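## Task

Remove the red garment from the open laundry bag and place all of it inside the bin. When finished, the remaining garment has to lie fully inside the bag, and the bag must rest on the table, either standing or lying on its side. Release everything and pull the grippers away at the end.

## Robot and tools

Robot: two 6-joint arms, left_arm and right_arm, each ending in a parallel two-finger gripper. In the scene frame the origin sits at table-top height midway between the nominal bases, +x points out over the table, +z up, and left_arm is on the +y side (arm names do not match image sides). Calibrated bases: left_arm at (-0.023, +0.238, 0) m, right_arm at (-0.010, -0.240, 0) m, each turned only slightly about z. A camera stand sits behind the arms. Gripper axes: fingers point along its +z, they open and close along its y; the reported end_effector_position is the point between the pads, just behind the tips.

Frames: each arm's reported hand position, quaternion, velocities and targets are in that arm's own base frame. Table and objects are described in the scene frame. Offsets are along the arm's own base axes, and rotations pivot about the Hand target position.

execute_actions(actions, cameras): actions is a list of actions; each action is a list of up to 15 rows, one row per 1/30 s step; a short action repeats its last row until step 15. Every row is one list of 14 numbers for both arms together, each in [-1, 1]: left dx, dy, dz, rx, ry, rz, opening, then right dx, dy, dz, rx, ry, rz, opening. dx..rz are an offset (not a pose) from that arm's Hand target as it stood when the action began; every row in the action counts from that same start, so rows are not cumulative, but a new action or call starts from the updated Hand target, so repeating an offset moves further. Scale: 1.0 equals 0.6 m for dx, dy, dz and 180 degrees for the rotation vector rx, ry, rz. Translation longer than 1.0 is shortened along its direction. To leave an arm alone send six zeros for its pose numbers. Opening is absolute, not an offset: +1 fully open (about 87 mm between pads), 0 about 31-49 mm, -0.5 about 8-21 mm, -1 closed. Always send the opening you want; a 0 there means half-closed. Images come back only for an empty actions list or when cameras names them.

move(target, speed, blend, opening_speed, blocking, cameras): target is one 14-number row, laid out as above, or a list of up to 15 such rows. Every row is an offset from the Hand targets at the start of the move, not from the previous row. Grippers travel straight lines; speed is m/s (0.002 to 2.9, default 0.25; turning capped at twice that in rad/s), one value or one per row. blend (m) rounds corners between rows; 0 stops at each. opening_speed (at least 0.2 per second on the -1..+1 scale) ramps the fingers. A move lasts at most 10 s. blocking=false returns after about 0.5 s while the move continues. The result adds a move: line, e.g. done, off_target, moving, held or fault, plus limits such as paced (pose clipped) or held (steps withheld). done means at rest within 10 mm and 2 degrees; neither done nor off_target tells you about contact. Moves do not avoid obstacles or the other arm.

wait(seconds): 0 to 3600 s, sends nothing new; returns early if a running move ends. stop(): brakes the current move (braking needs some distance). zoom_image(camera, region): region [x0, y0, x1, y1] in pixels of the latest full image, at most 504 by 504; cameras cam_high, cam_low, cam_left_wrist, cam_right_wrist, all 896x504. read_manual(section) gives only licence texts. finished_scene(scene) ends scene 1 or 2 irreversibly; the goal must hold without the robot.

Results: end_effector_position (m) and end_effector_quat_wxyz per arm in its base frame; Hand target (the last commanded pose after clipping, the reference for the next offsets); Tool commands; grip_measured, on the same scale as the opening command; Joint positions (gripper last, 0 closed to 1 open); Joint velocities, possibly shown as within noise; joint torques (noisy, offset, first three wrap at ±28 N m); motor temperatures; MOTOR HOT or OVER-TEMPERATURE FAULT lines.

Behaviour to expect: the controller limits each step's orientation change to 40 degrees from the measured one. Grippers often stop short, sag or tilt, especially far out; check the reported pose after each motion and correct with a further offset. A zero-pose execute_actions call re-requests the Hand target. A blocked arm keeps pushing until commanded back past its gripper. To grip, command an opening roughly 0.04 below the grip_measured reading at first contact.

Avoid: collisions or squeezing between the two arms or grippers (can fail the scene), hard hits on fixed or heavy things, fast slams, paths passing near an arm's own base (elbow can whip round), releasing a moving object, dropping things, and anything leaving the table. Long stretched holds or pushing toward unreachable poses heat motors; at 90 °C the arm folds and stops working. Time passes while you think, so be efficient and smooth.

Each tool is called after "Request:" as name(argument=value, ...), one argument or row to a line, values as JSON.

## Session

Request:
execute_actions(
  actions=[],
)

Request:
zoom_image(
  camera="cam_low",
  region=[320, 180, 560, 340],
)

Request:
zoom_image(
  camera="cam_high",
  region=[380, 100, 630, 460],
)

Scene clock: 0.00 s.
left_arm: end_effector_position=(+0.3147, +0.0152, +0.2614) grip_measured=+1.000 end_effector_quat_wxyz=(+0.613, -0.251, +0.729, -0.172) | right_arm: end_effector_position=(+0.3511, +0.0161, +0.2492) grip_measured=+1.000 end_effector_quat_wxyz=(+0.495, +0.139, +0.857, +0.029)
Joint positions: left_arm=[0.195 0.767 0.708 -0.133 0.135 -0.58 1] | right_arm=[0.092 1.15 1.138 -0.529 0.167 0.319 1]
Joint velocities: within noise
Joint torques (N m): no reading
Motor temperatures (°C): left_arm=[21 33 29 30 18 20 20] | right_arm=[19 41 30 23 21 22 20]
Heat: left arm: 33 °C; right arm: 41 °C.
Hand target: left_arm +0.3154, +0.0153, +0.2677; +0.619, -0.249, +0.724, -0.173 | right_arm +0.3515, +0.0162, +0.2544; +0.500, +0.139, +0.854, +0.031
Tool commands: left_gripper/opening=+1.0 right_gripper/opening=+1.0

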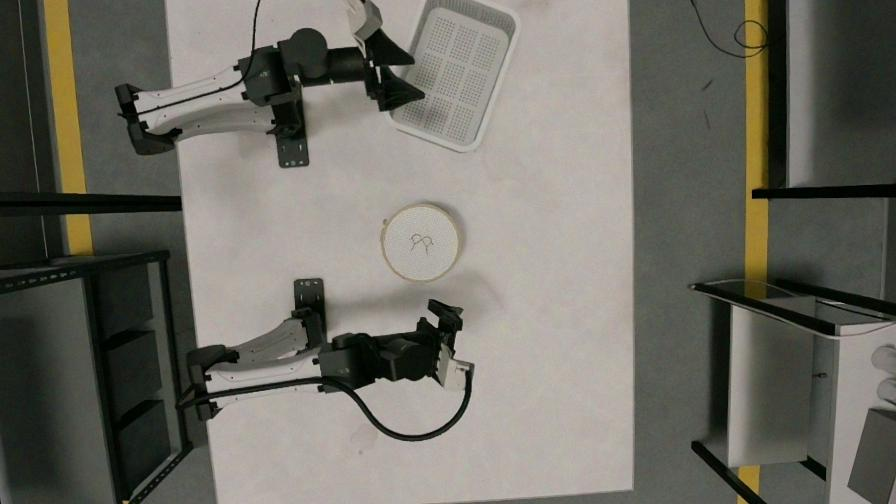

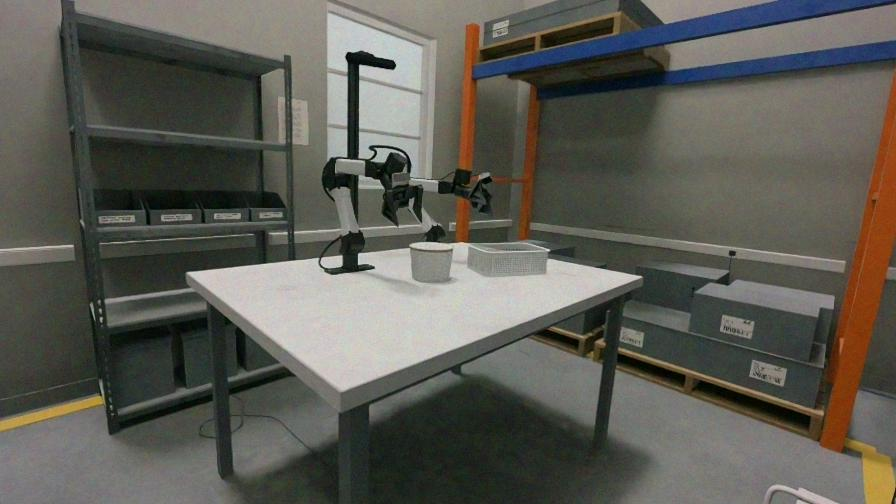

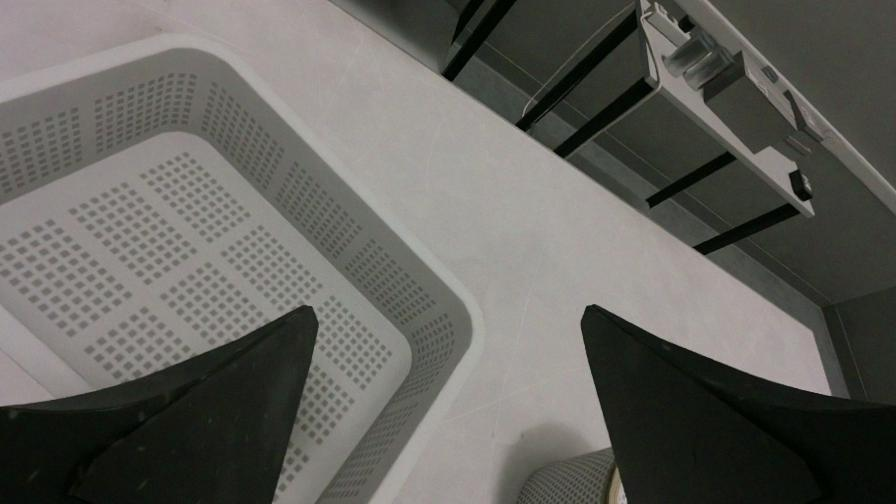

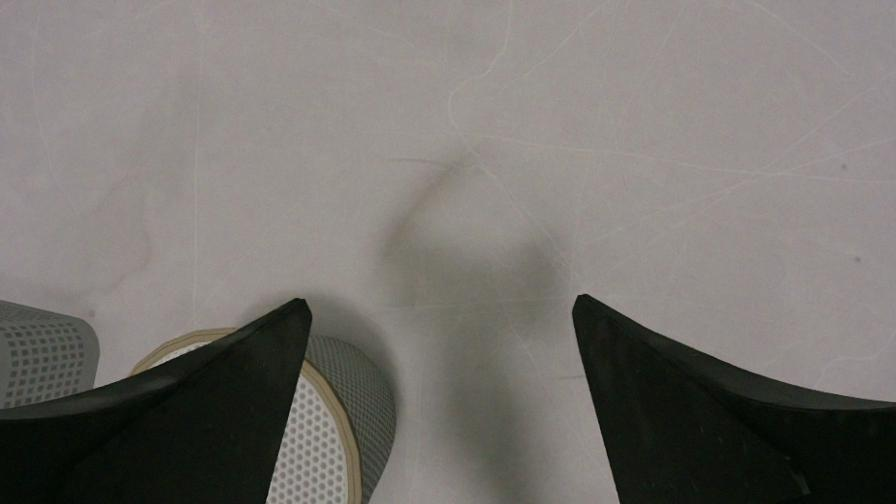

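Scaled by 2.100 from the camera's image (finer frame: 1280x720).

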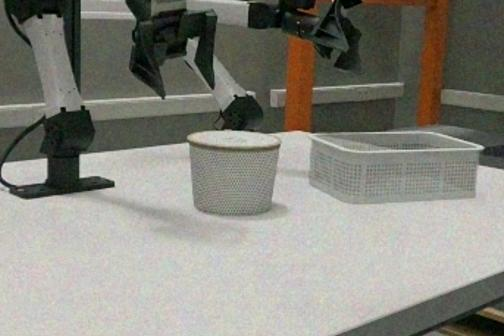

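Scaled by 1.400 from the camera's image (finer frame: 1280x720).

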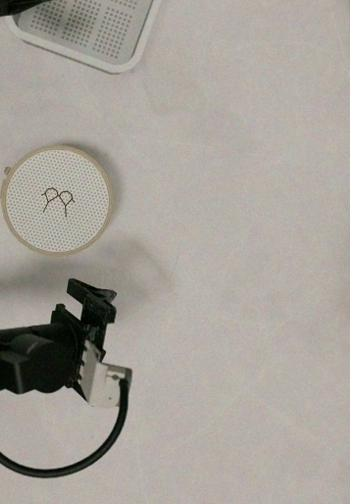

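Request:
move(
  target=[0,0,0,0,0,0,1,-0.036,0.08,-0.1,0.410,0.129,0.220,0],
  speed=0.25,
  cameras=["cam_high","cam_right_wrist"],
)

Request:
zoom_image(
  camera="cam_high",
  region=[340, 170, 520, 350],
)

Scene clock: 42.90 s.
left_arm: end_effector_position=(+0.3147, +0.0152, +0.2614) grip_measured=+1.000 end_effector_quat_wxyz=(+0.613, -0.251, +0.729, -0.172) | right_arm: end_effector_position=(+0.3269, +0.0634, +0.1896) grip_measured=+0.000 end_effector_quat_wxyz=(+0.119, +0.141, +0.740, +0.647)
Joint positions: left_arm=[0.195 0.767 0.708 -0.133 0.135 -0.58 1] | right_arm=[-0.36 1.797 1.217 -0.906 -1.435 0.093 0.5]
Joint torques (N m): left_arm=[0.02 -0.2 7.95 1.89 -0.01 0.03] | right_arm=[0.79 -7.24 7.92 0.24 -0.53 -0.2]
Motor temperatures (°C): left_arm=[21 31 32 36 18 20 20] | right_arm=[19 40 35 28 21 22 20]
Heat: left arm: 36 °C; right arm: 40 °C.
Hand target: left_arm +0.3154, +0.0153, +0.2677; +0.619, -0.249, +0.724, -0.173 | right_arm +0.3299, +0.0642, +0.1944; +0.116, +0.131, +0.738, +0.652
Off the commanded pose: left_arm 0.006 m, 1 deg | right_arm 0.006 m, 1 deg.
move: done

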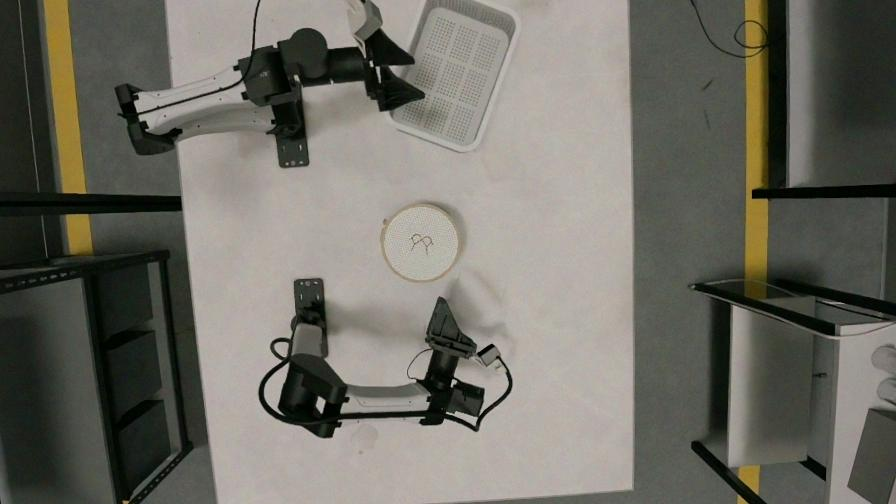

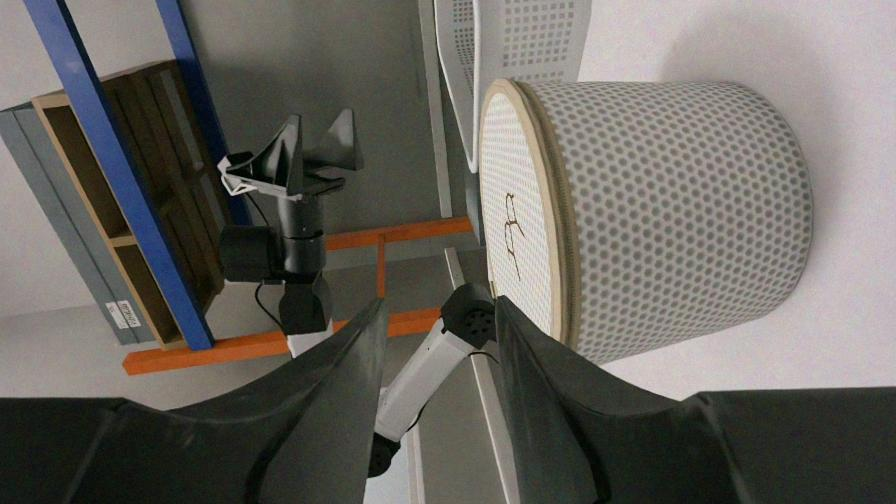

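Scaled by 2.800 from the camera's image (finer frame: 1280x720).

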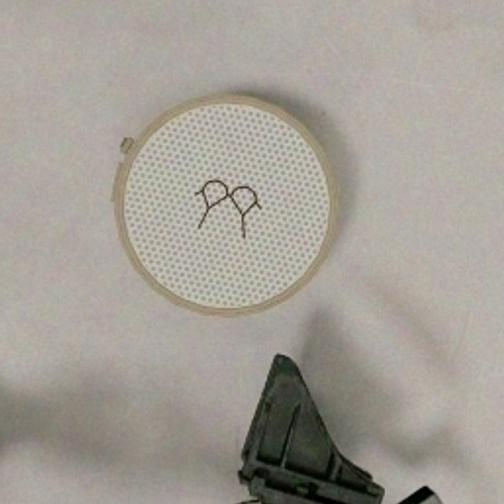

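Request:
zoom_image(
  camera="cam_right_wrist",
  region=[440, 60, 640, 380],
)

Scaled by 1.575 from the camera's image (finer frame: 1280x720).

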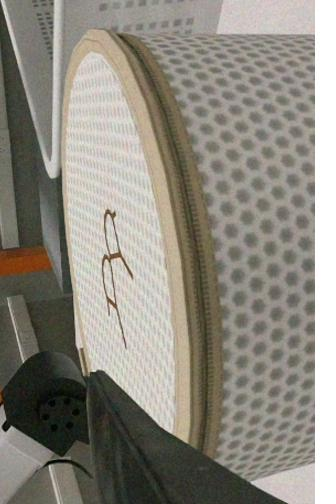

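Request:
move(
  target=[0,0,0,0,0,0,1,0.04,-0.02,-0.075,0,0,0,0],
  speed=0.15,
  cameras=["cam_right_wrist","cam_high"],
)

Request:
zoom_image(
  camera="cam_right_wrist",
  region=[380, 20, 680, 380],
)

Scene clock: 49.10 s.
left_arm: end_effector_position=(+0.3147, +0.0152, +0.2614) grip_measured=+1.000 end_effector_quat_wxyz=(+0.613, -0.251, +0.729, -0.172) | right_arm: end_effector_position=(+0.3501, +0.0539, +0.1464) grip_measured=+0.000 end_effector_quat_wxyz=(+0.114, +0.134, +0.741, +0.648)
Joint positions: left_arm=[0.195 0.767 0.708 -0.133 0.135 -0.58 1] | right_arm=[-0.36 1.993 1.297 -0.92 -1.437 -0.04 0.5]
Joint torques (N m): left_arm=[-0.01 -0.21 7.95 1.89 -0.01 0.03] | right_arm=[0.2 -8.47 7.47 0.05 -0.5 -0.2]
Heat: left arm: 36 °C; right arm: 41 °C.
Hand target: left_arm +0.3154, +0.0153, +0.2677; +0.619, -0.249, +0.724, -0.173 | right_arm +0.3539, +0.0522, +0.1494; +0.116, +0.131, +0.738, +0.652
Off the commanded pose: left_arm 0.006 m, 1 deg | right_arm 0.005 m, 1 deg.
move: done
Images, in order (width x height): cam_high 896x504, cam_right_wrist 896x504.

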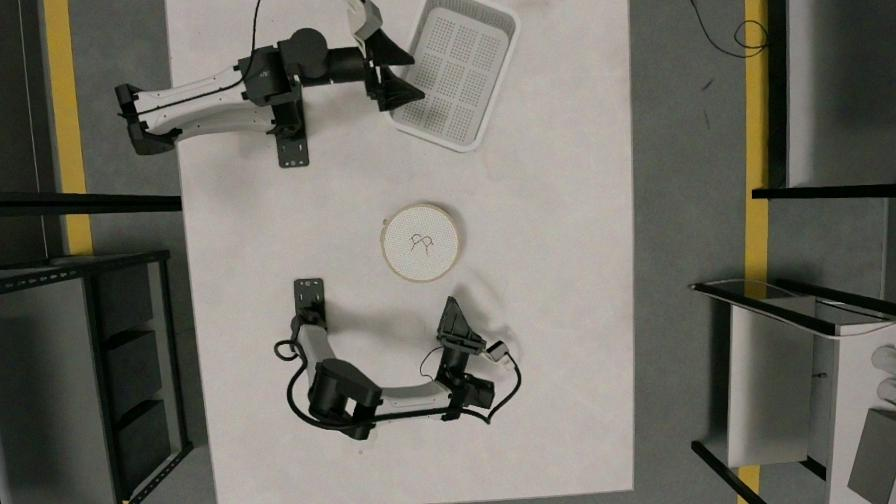

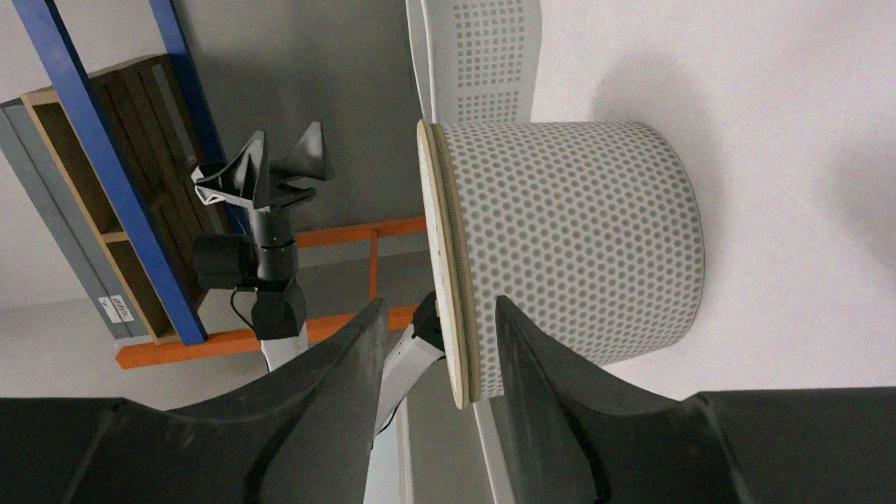

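Scaled by 1.400 from the camera's image (finer frame: 1280x720).

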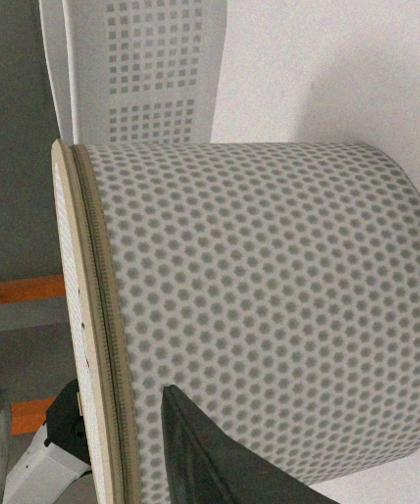

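Request:
zoom_image(
  camera="cam_right_wrist",
  region=[390, 110, 510, 260],
)

Request:
zoom_image(
  camera="cam_right_wrist",
  region=[410, 260, 530, 410],
)

Request:
zoom_image(
  camera="cam_low",
  region=[390, 220, 490, 300],
)

Scaled by 3.360 from the camera's image (finer frame: 1280x720).

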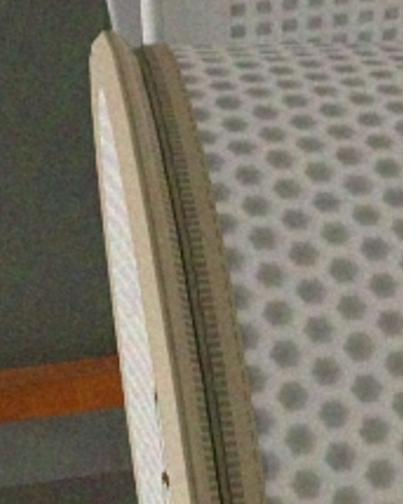

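Scaled by 3.360 from the camera's image (finer frame: 1280x720).

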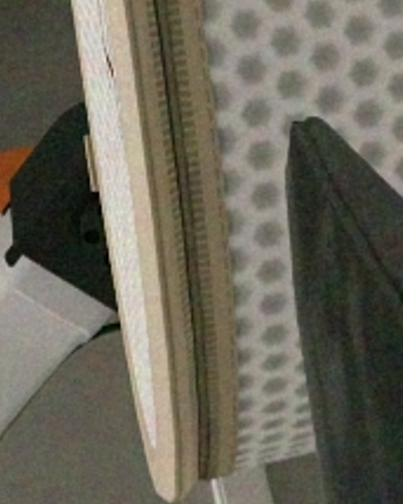

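This scene's latest camera images include none from cam_low. They are from: cam_high, cam_right_wrist. cam_low's image comes with the result of a call that names it in "cameras".

Request:
wait(
  seconds=0.1,
  cameras=["cam_low","cam_high"],
)

Request:
zoom_image(
  camera="cam_low",
  region=[395, 225, 475, 295],
)

Request:
zoom_image(
  camera="cam_high",
  region=[370, 195, 470, 295],
)

Scene clock: 62.63 s.
left_arm: end_effector_position=(+0.3147, +0.0152, +0.2614) grip_measured=+1.000 end_effector_quat_wxyz=(+0.613, -0.251, +0.729, -0.172) | right_arm: end_effector_position=(+0.3501, +0.0539, +0.1464) grip_measured=+0.000 end_effector_quat_wxyz=(+0.114, +0.134, +0.741, +0.648)
Joint positions: left_arm=[0.195 0.767 0.708 -0.133 0.135 -0.58 1] | right_arm=[-0.36 1.993 1.297 -0.92 -1.437 -0.04 0.5]
Joint torques (N m): left_arm=[0.01 -0.21 7.98 1.88 -0.01 0.03] | right_arm=[0.2 -8.53 7.34 0.05 -0.51 -0.18]
Heat: left arm: 37 °C; right arm: 43 °C.
Hand target: left_arm +0.3154, +0.0153, +0.2677; +0.619, -0.249, +0.724, -0.173 | right_arm +0.3539, +0.0522, +0.1494; +0.116, +0.131, +0.738, +0.652
Tool commands: left_gripper/opening=+1.0 right_gripper/opening=+0.0
Off the commanded pose: left_arm 0.006 m, 1 deg | right_arm 0.005 m, 1 deg.
wait: 0.10 s; at rest from the start
Images, in order (width x height): cam_high 896x504, cam_low 896x504.

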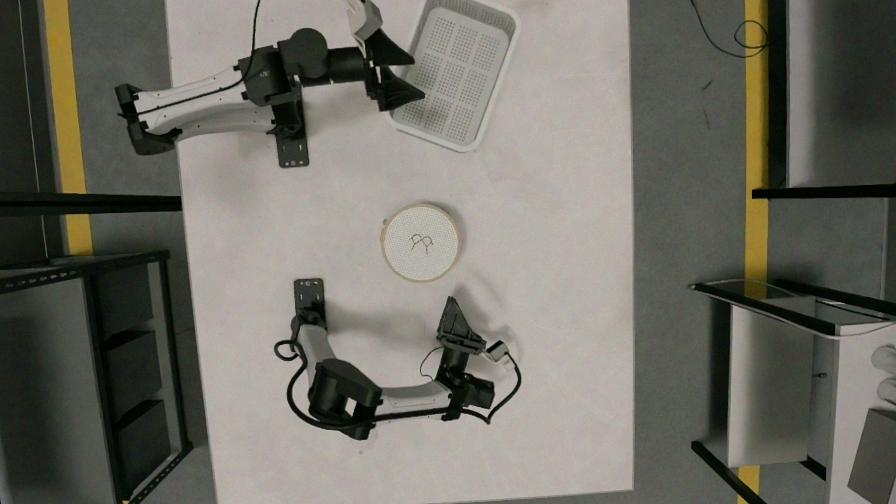

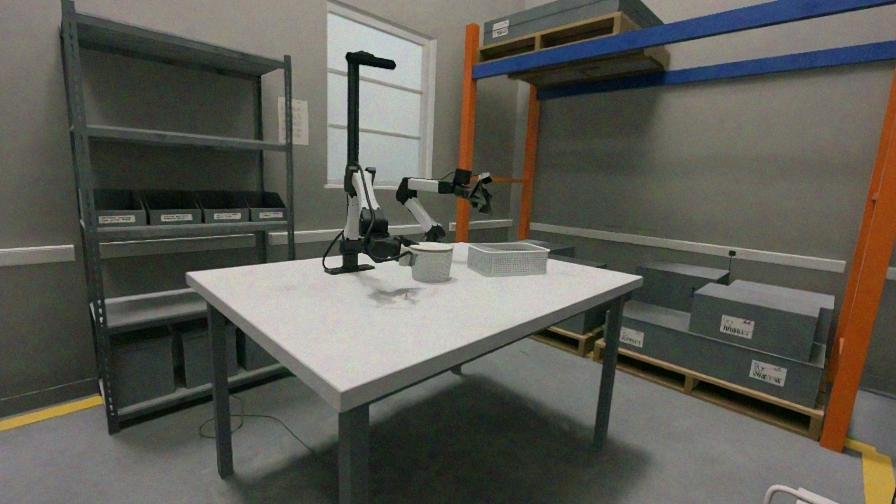

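Scaled by 6.300 from the camera's image (finer frame: 1280x720).

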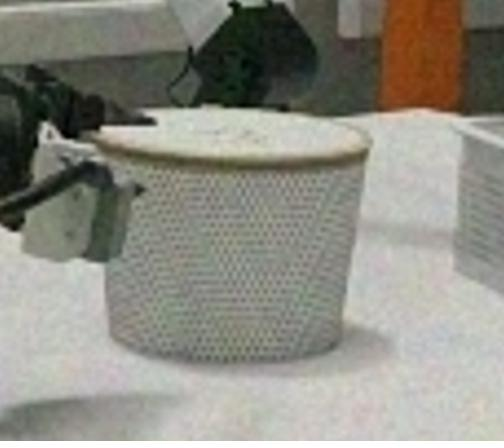

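Scaled by 5.040 from the camera's image (finer frame: 1280x720).

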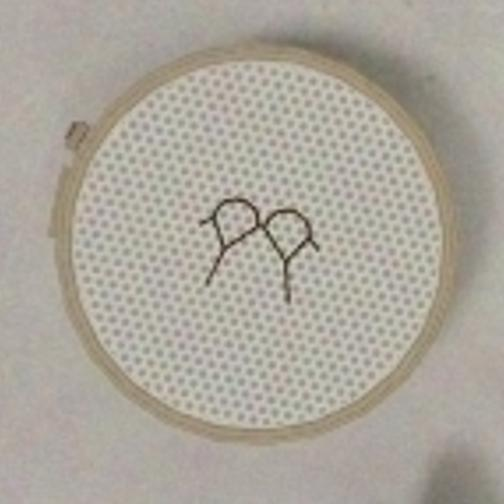

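Request:
move(
  target=[0,0,0,0,0,0,1,0.108,0.168,-0.018,0,0,0,-1],
  speed=0.15,
  cameras=["cam_right_wrist","cam_high"],
)

Request:
zoom_image(
  camera="cam_right_wrist",
  region=[380, 100, 580, 400],
)

Request:
zoom_image(
  camera="cam_high",
  region=[370, 195, 520, 315],
)

Scene clock: 86.83 s.
left_arm: end_effector_position=(+0.3147, +0.0152, +0.2614) grip_measured=+1.000 end_effector_quat_wxyz=(+0.613, -0.251, +0.729, -0.172) | right_arm: end_effector_position=(+0.4173, +0.1554, +0.1307) grip_measured=-0.999 end_effector_quat_wxyz=(+0.100, +0.129, +0.739, +0.653)
Joint positions: left_arm=[0.195 0.767 0.708 -0.133 0.135 -0.58 1] | right_arm=[-0.057 2.054 1.109 0.5 -1.275 1.163 0.001]
Joint torques (N m): left_arm=[0.03 -0.18 7.94 1.89 -0.01 0.04] | right_arm=[-0.12 -13.03 4.72 1.53 0.02 -0.02]
Motor temperatures (°C): left_arm=[21 30 33 38 18 20 20] | right_arm=[19 47 36 24 22 22 20]
Heat: left arm: 38 °C; right arm: 47 °C.
Hand target: left_arm +0.3154, +0.0153, +0.2677; +0.619, -0.249, +0.724, -0.173 | right_arm +0.4187, +0.1530, +0.1387; +0.116, +0.131, +0.738, +0.652
Off the commanded pose: left_arm 0.006 m, 1 deg | right_arm 0.008 m, 2 deg.
move: done
Images, in order (width x height): cam_high 896x504, cam_right_wrist 896x504.

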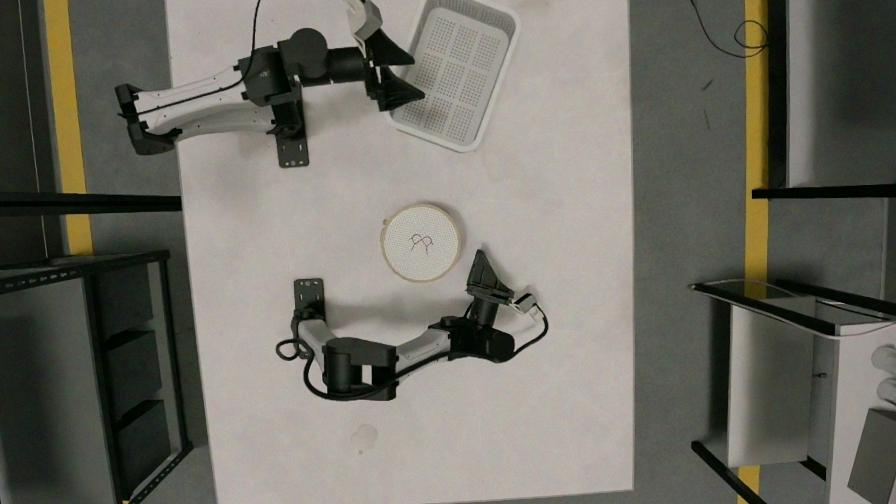

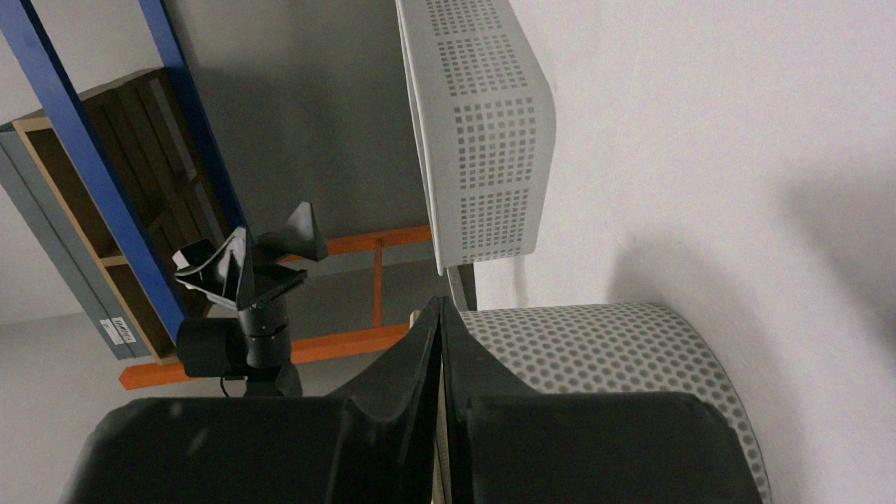

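Scaled by 1.680 from the camera's image (finer frame: 1280x720).

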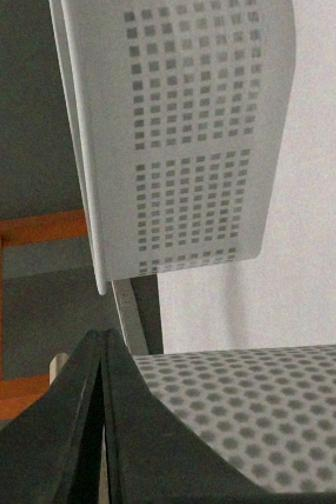

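Scaled by 3.360 from the camera's image (finer frame: 1280x720).

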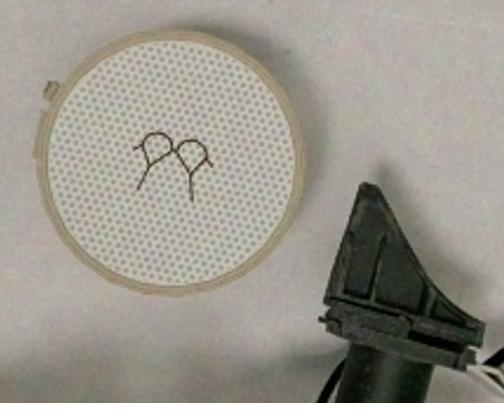

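Request:
move(
  target=[
    [0,0,0,0,0,0,1,-0.04,0.005,0.009,0,0,0,-1],
    [0,0,0,0,0,0,1,-0.062,0.008,0.01,0,0,0,-1],
    [0,0,0,0,0,0,1,-0.075,0.012,0.035,0,0,0,-1],
  ],
  speed=[0.1,0.05,0.04],
  cameras=["cam_right_wrist","cam_high","cam_low"],
)

Request:
zoom_image(
  camera="cam_low",
  region=[385, 215, 485, 295],
)

Request:
zoom_image(
  camera="cam_high",
  region=[370, 195, 520, 315],
)

Scene clock: 99.40 s.
left_arm: end_effector_position=(+0.3147, +0.0152, +0.2614) grip_measured=+1.000 end_effector_quat_wxyz=(+0.613, -0.251, +0.729, -0.172) | right_arm: end_effector_position=(+0.3766, +0.1577, +0.1551) grip_measured=-0.999 end_effector_quat_wxyz=(+0.117, +0.124, +0.737, +0.655)
Joint positions: left_arm=[0.195 0.767 0.708 -0.133 0.135 -0.58 1] | right_arm=[-0.057 1.864 0.926 0.547 -1.264 1.186 0.001]
Joint torques (N m): left_arm=[0.02 -0.2 7.98 1.89 -0.01 0.05] | right_arm=[0.85 -11.48 4.7 1.19 0.01 0.03]
Heat: left arm: 38 °C; right arm: 51 °C.
Hand target: left_arm +0.3154, +0.0153, +0.2677; +0.619, -0.249, +0.724, -0.173 | right_arm +0.3737, +0.1602, +0.1597; +0.116, +0.131, +0.738, +0.652
Off the commanded pose: left_arm 0.006 m, 1 deg | right_arm 0.006 m, 1 deg.
move: done
Images, in order (width x height): cam_high 896x504, cam_low 896x504, cam_right_wrist 896x504.

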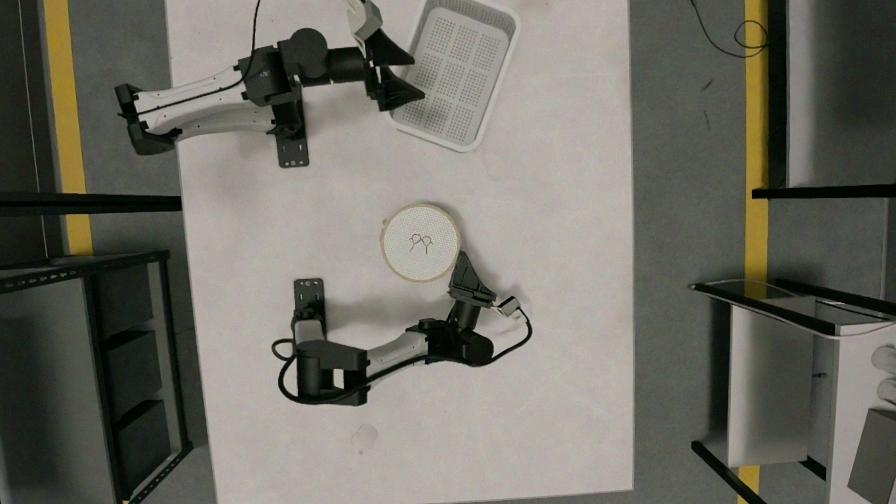

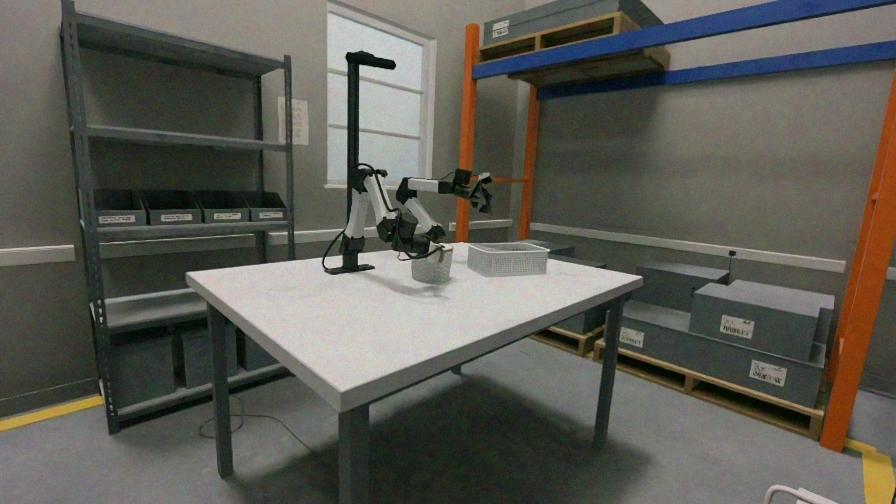

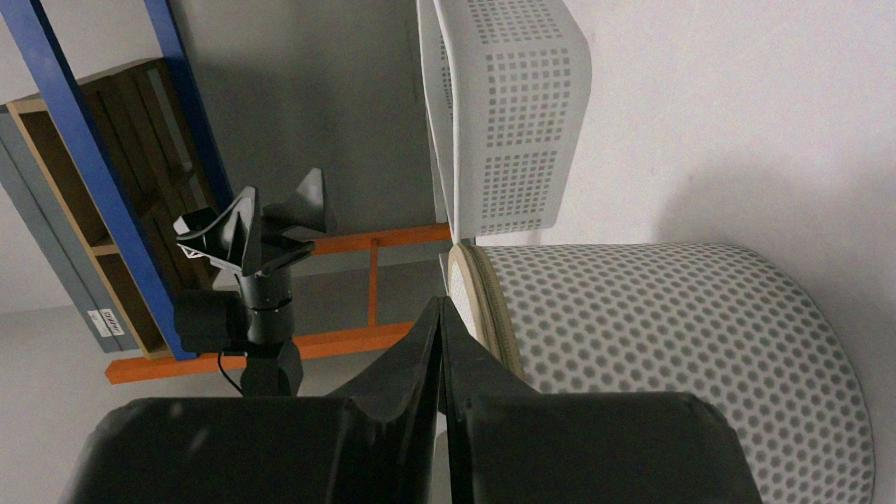

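Scaled by 5.040 from the camera's image (finer frame: 1280x720).

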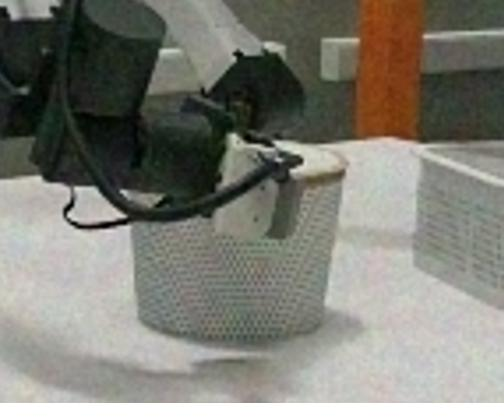

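Scaled by 3.360 from the camera's image (finer frame: 1280x720).

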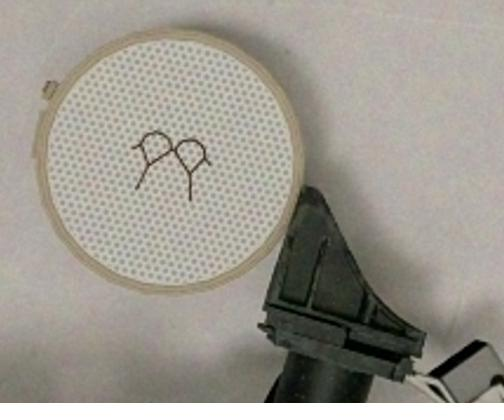

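Request:
zoom_image(
  camera="cam_right_wrist",
  region=[420, 225, 560, 395],
)

Scaled by 2.965 from the camera's image (finer frame: 1280x720).

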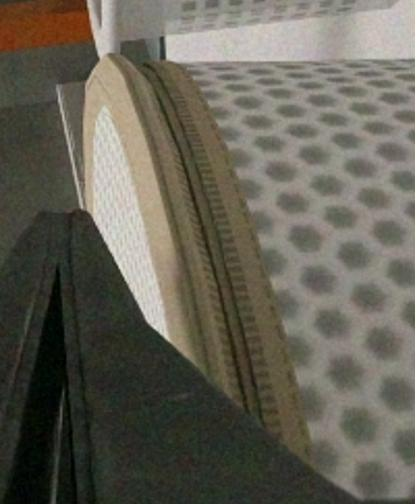

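Request:
move(
  target=[
    [0,0,0,0,0,0,1,0.068,-0.012,0,0,0,0,-1],
    [0,0,0,0,0,0,1,0.068,-0.012,-0.034,0,0,0,-1],
    [0,0,0,0,0,0,1,-0.007,0.013,-0.034,0,0,0,-1],
  ],
  speed=[0.15,0.1,0.05],
  cameras=["cam_right_wrist","cam_high"],
)

Request:
zoom_image(
  camera="cam_right_wrist",
  region=[380, 225, 560, 425],
)

Request:
zoom_image(
  camera="cam_high",
  region=[370, 195, 520, 315],
)

Scene clock: 119.00 s.
left_arm: end_effector_position=(+0.3147, +0.0152, +0.2614) grip_measured=+1.000 end_effector_quat_wxyz=(+0.613, -0.251, +0.729, -0.172) | right_arm: end_effector_position=(+0.3706, +0.1659, +0.1310) grip_measured=-0.999 end_effector_quat_wxyz=(+0.104, +0.135, +0.739, +0.652)
Joint positions: left_arm=[0.195 0.767 0.708 -0.133 0.135 -0.58 1] | right_arm=[-0.035 1.91 0.873 0.629 -1.24 1.205 0.001]
Joint torques (N m): left_arm=[0.01 -0.18 7.95 1.89 -0.01 0.04] | right_arm=[0.77 -11.69 4.4 1.47 0 -0.01]
Motor temperatures (°C): left_arm=[21 29 33 38 18 20 20] | right_arm=[19 52 34 26 21 22 20]
Heat: left arm: 38 °C; right arm: 52 °C.
Hand target: left_arm +0.3154, +0.0153, +0.2677; +0.619, -0.249, +0.724, -0.173 | right_arm +0.3696, +0.1679, +0.1393; +0.116, +0.131, +0.738, +0.652
Off the commanded pose: left_arm 0.006 m, 1 deg | right_arm 0.009 m, 1 deg.
move: done
Images, in order (width x height): cam_high 896x504, cam_right_wrist 896x504.

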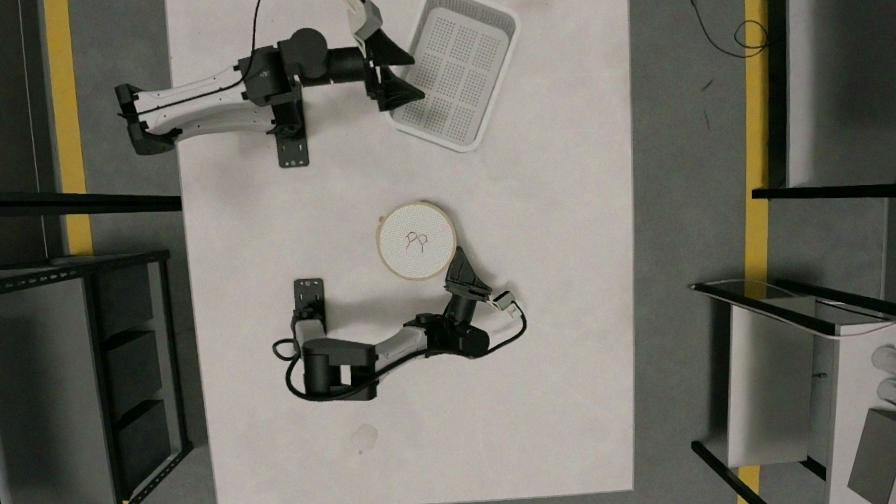

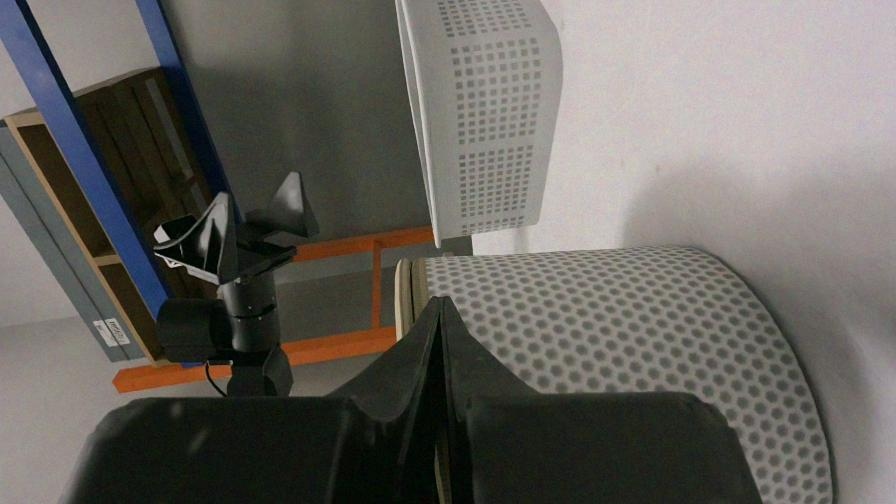

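Scaled by 2.520 from the camera's image (finer frame: 1280x720).

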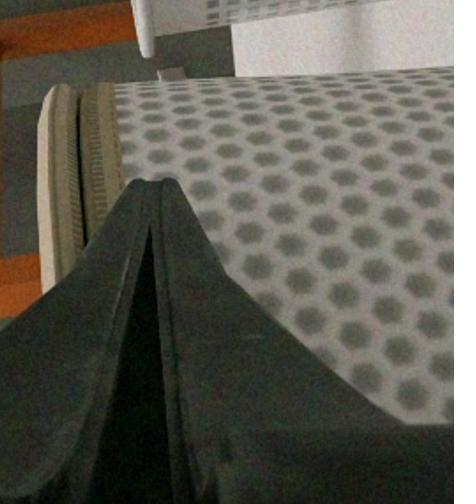

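Scaled by 3.360 from the camera's image (finer frame: 1280x720).

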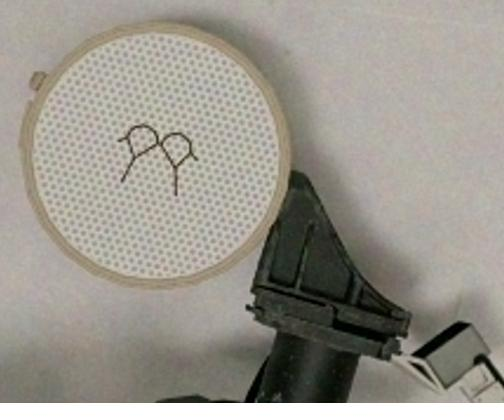

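Request:
move(
  target=[
    [0,0,0,0,0,0,1,0.05,-0.02,0,0,0,0,-1],
    [0,0,0,0,0,0,1,0.022,-0.042,0.042,0,0,0,0],
  ],
  speed=[0.15,0.1],
  cameras=["cam_right_wrist"],
)

Request:
zoom_image(
  camera="cam_right_wrist",
  region=[380, 205, 580, 405],
)

Scene clock: 133.57 s.
left_arm: end_effector_position=(+0.3147, +0.0152, +0.2614) grip_measured=+1.000 end_effector_quat_wxyz=(+0.613, -0.251, +0.729, -0.172) | right_arm: end_effector_position=(+0.3857, +0.1437, +0.1546) grip_measured=+0.000 end_effector_quat_wxyz=(+0.111, +0.143, +0.739, +0.649)
Joint positions: left_arm=[0.195 0.767 0.708 -0.133 0.135 -0.58 1] | right_arm=[-0.093 1.878 0.976 0.435 -1.274 1.144 0.5]
Joint torques (N m): left_arm=[0.02 -0.2 7.95 1.89 -0.01 0.04] | right_arm=[0.05 -11.47 6.23 1.16 -0.28 -0.24]
Heat: left arm: 39 °C; right arm: 51 °C.
Hand target: left_arm +0.3154, +0.0153, +0.2677; +0.619, -0.249, +0.724, -0.173 | right_arm +0.3827, +0.1428, +0.1645; +0.115, +0.131, +0.738, +0.652
Off the commanded pose: left_arm 0.006 m, 1 deg | right_arm 0.010 m, 1 deg.
move: done

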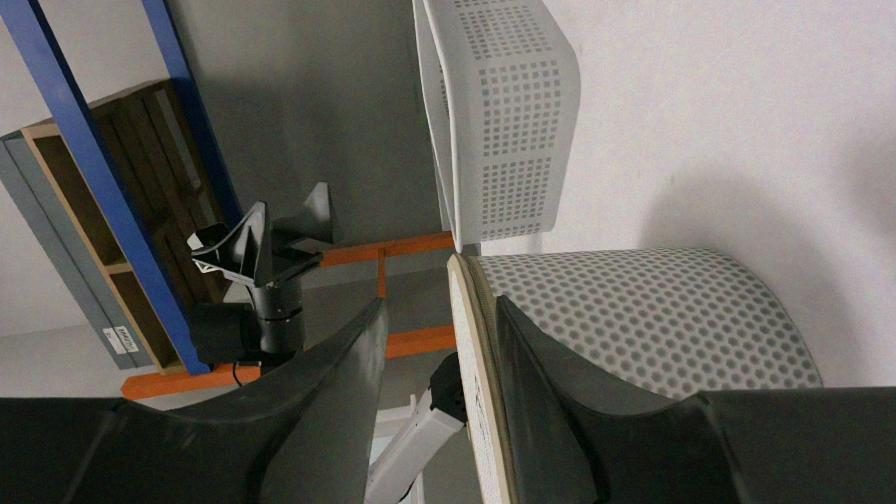

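Scaled by 2.520 from the camera's image (finer frame: 1280x720).

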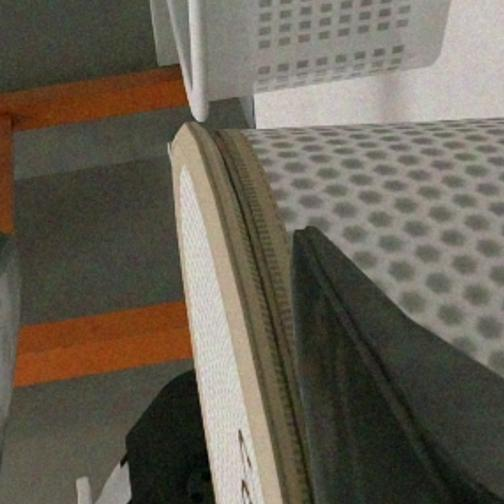

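Request:
move(
  target=[
    [0,0,0,0,0,0,1,0.0,0.0,0.006,0,0,0,0],
    [0,0,0,0,0,0,1,-0.036,0.013,0.006,0,0,0,0],
  ],
  speed=[0.1,0.04],
  cameras=["cam_right_wrist"],
)

Request:
zoom_image(
  camera="cam_right_wrist",
  region=[380, 205, 580, 405],
)

Scene clock: 142.07 s.
left_arm: end_effector_position=(+0.3147, +0.0152, +0.2614) grip_measured=+1.000 end_effector_quat_wxyz=(+0.613, -0.251, +0.729, -0.172) | right_arm: end_effector_position=(+0.3649, +0.1483, +0.1600) grip_measured=+0.000 end_effector_quat_wxyz=(+0.109, +0.140, +0.739, +0.650)
Joint positions: left_arm=[0.195 0.767 0.708 -0.133 0.135 -0.58 1] | right_arm=[-0.085 1.801 0.898 0.435 -1.274 1.143 0.5]
Joint torques (N m): left_arm=[0.01 -0.18 7.95 1.89 -0.01 0.03] | right_arm=[0.73 -11.07 4.85 1.47 -0.15 0.02]
Heat: left arm: 39 °C; right arm: 51 °C.
Hand target: left_arm +0.3154, +0.0153, +0.2677; +0.619, -0.249, +0.724, -0.173 | right_arm +0.3611, +0.1506, +0.1681; +0.116, +0.131, +0.738, +0.652
Off the commanded pose: left_arm 0.006 m, 1 deg | right_arm 0.009 m, 1 deg.
move: done

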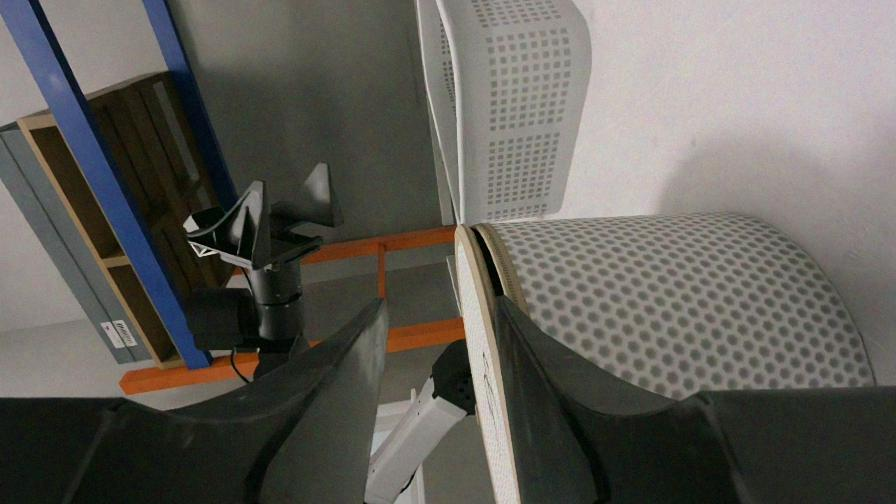

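Scaled by 2.520 from the camera's image (finer frame: 1280x720).

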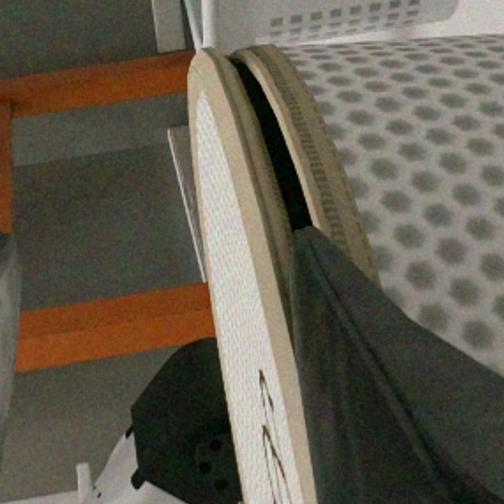

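Request:
move(
  target=[
    [0,0,0,0,0,0,1,-0.018,0.055,0.004,0,0,0,0],
    [0,0,0,0,0,0,1,-0.035,0.055,0.08,0,0,0,0],
    [0,0,0,0,0,0,1,-0.06,0.06,0.14,0,0,0,1],
    [0,0,0,0,0,0,1,-0.15,0.06,0.24,0,0,0,1],
  ],
  speed=0.12,
  cameras=["cam_right_wrist","cam_high","cam_low"],
)

Request:
zoom_image(
  camera="cam_low",
  region=[365, 165, 485, 295],
)

Scene clock: 158.40 s.
left_arm: end_effector_position=(+0.3147, +0.0152, +0.2614) grip_measured=+1.000 end_effector_quat_wxyz=(+0.613, -0.251, +0.729, -0.172) | right_arm: end_effector_position=(+0.2696, +0.1854, +0.3027) grip_measured=+1.000 end_effector_quat_wxyz=(+0.102, +0.138, +0.737, +0.654)
Joint positions: left_arm=[0.195 0.767 0.708 -0.133 0.135 -0.58 1] | right_arm=[0.029 1.22 0.924 -0.037 -1.184 1.292 1]
Joint torques (N m): left_arm=[-0.01 -0.2 7.95 1.89 -0.02 0.04] | right_arm=[0.75 -4.83 9.73 1.29 0.07 -0.15]
Heat: left arm: 39 °C; right arm: 50 °C.
Hand target: left_arm +0.3154, +0.0153, +0.2677; +0.619, -0.249, +0.724, -0.173 | right_arm +0.2712, +0.1866, +0.3121; +0.116, +0.131, +0.738, +0.652
Off the commanded pose: left_arm 0.006 m, 1 deg | right_arm 0.010 m, 2 deg.
move: done; target 3's new opening was sent with right_arm's hand 0.013 m and 2 deg from that target
Images, in order (width x height): cam_high 896x504, cam_low 896x504, cam_right_wrist 896x504.

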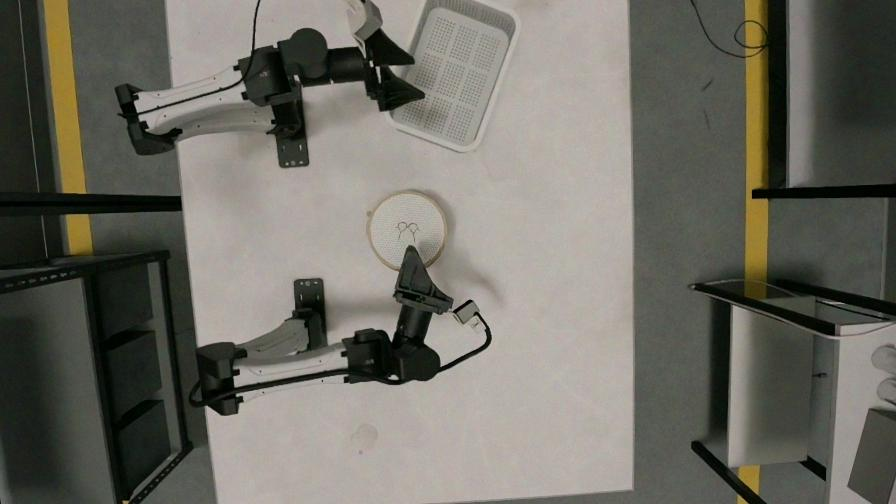

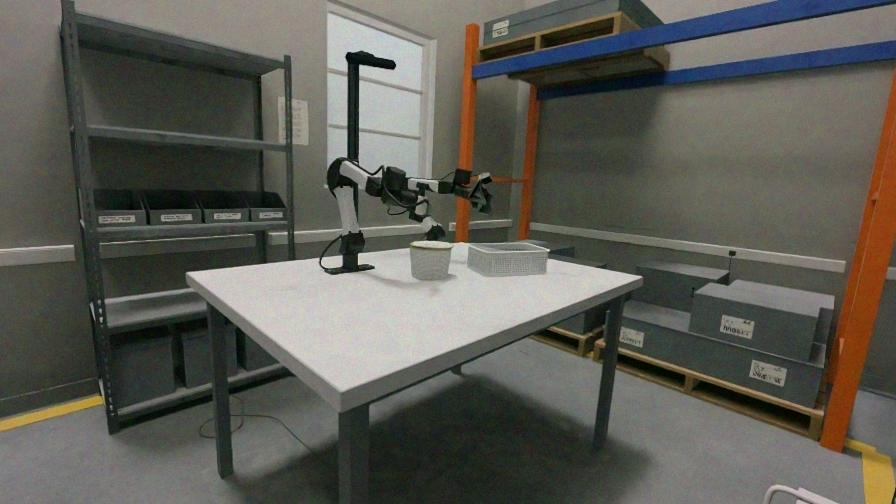

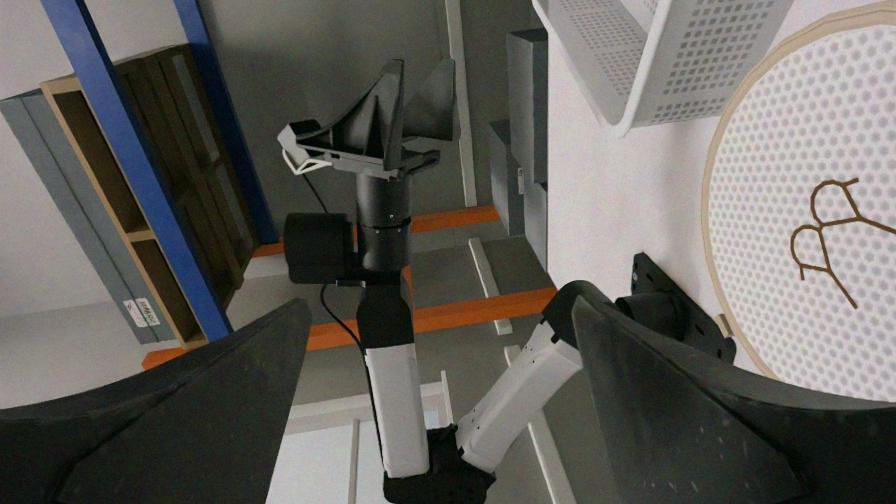

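Scaled by 3.877 from the camera's image (finer frame: 1280x720).

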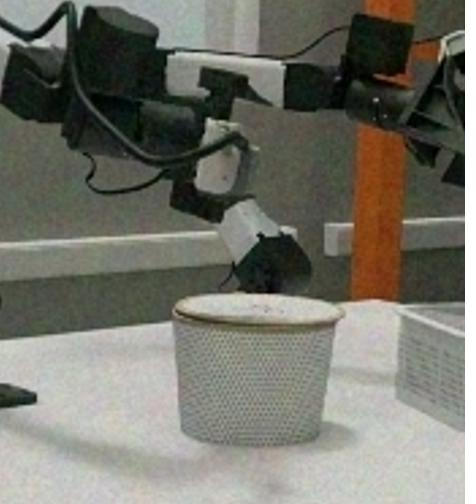

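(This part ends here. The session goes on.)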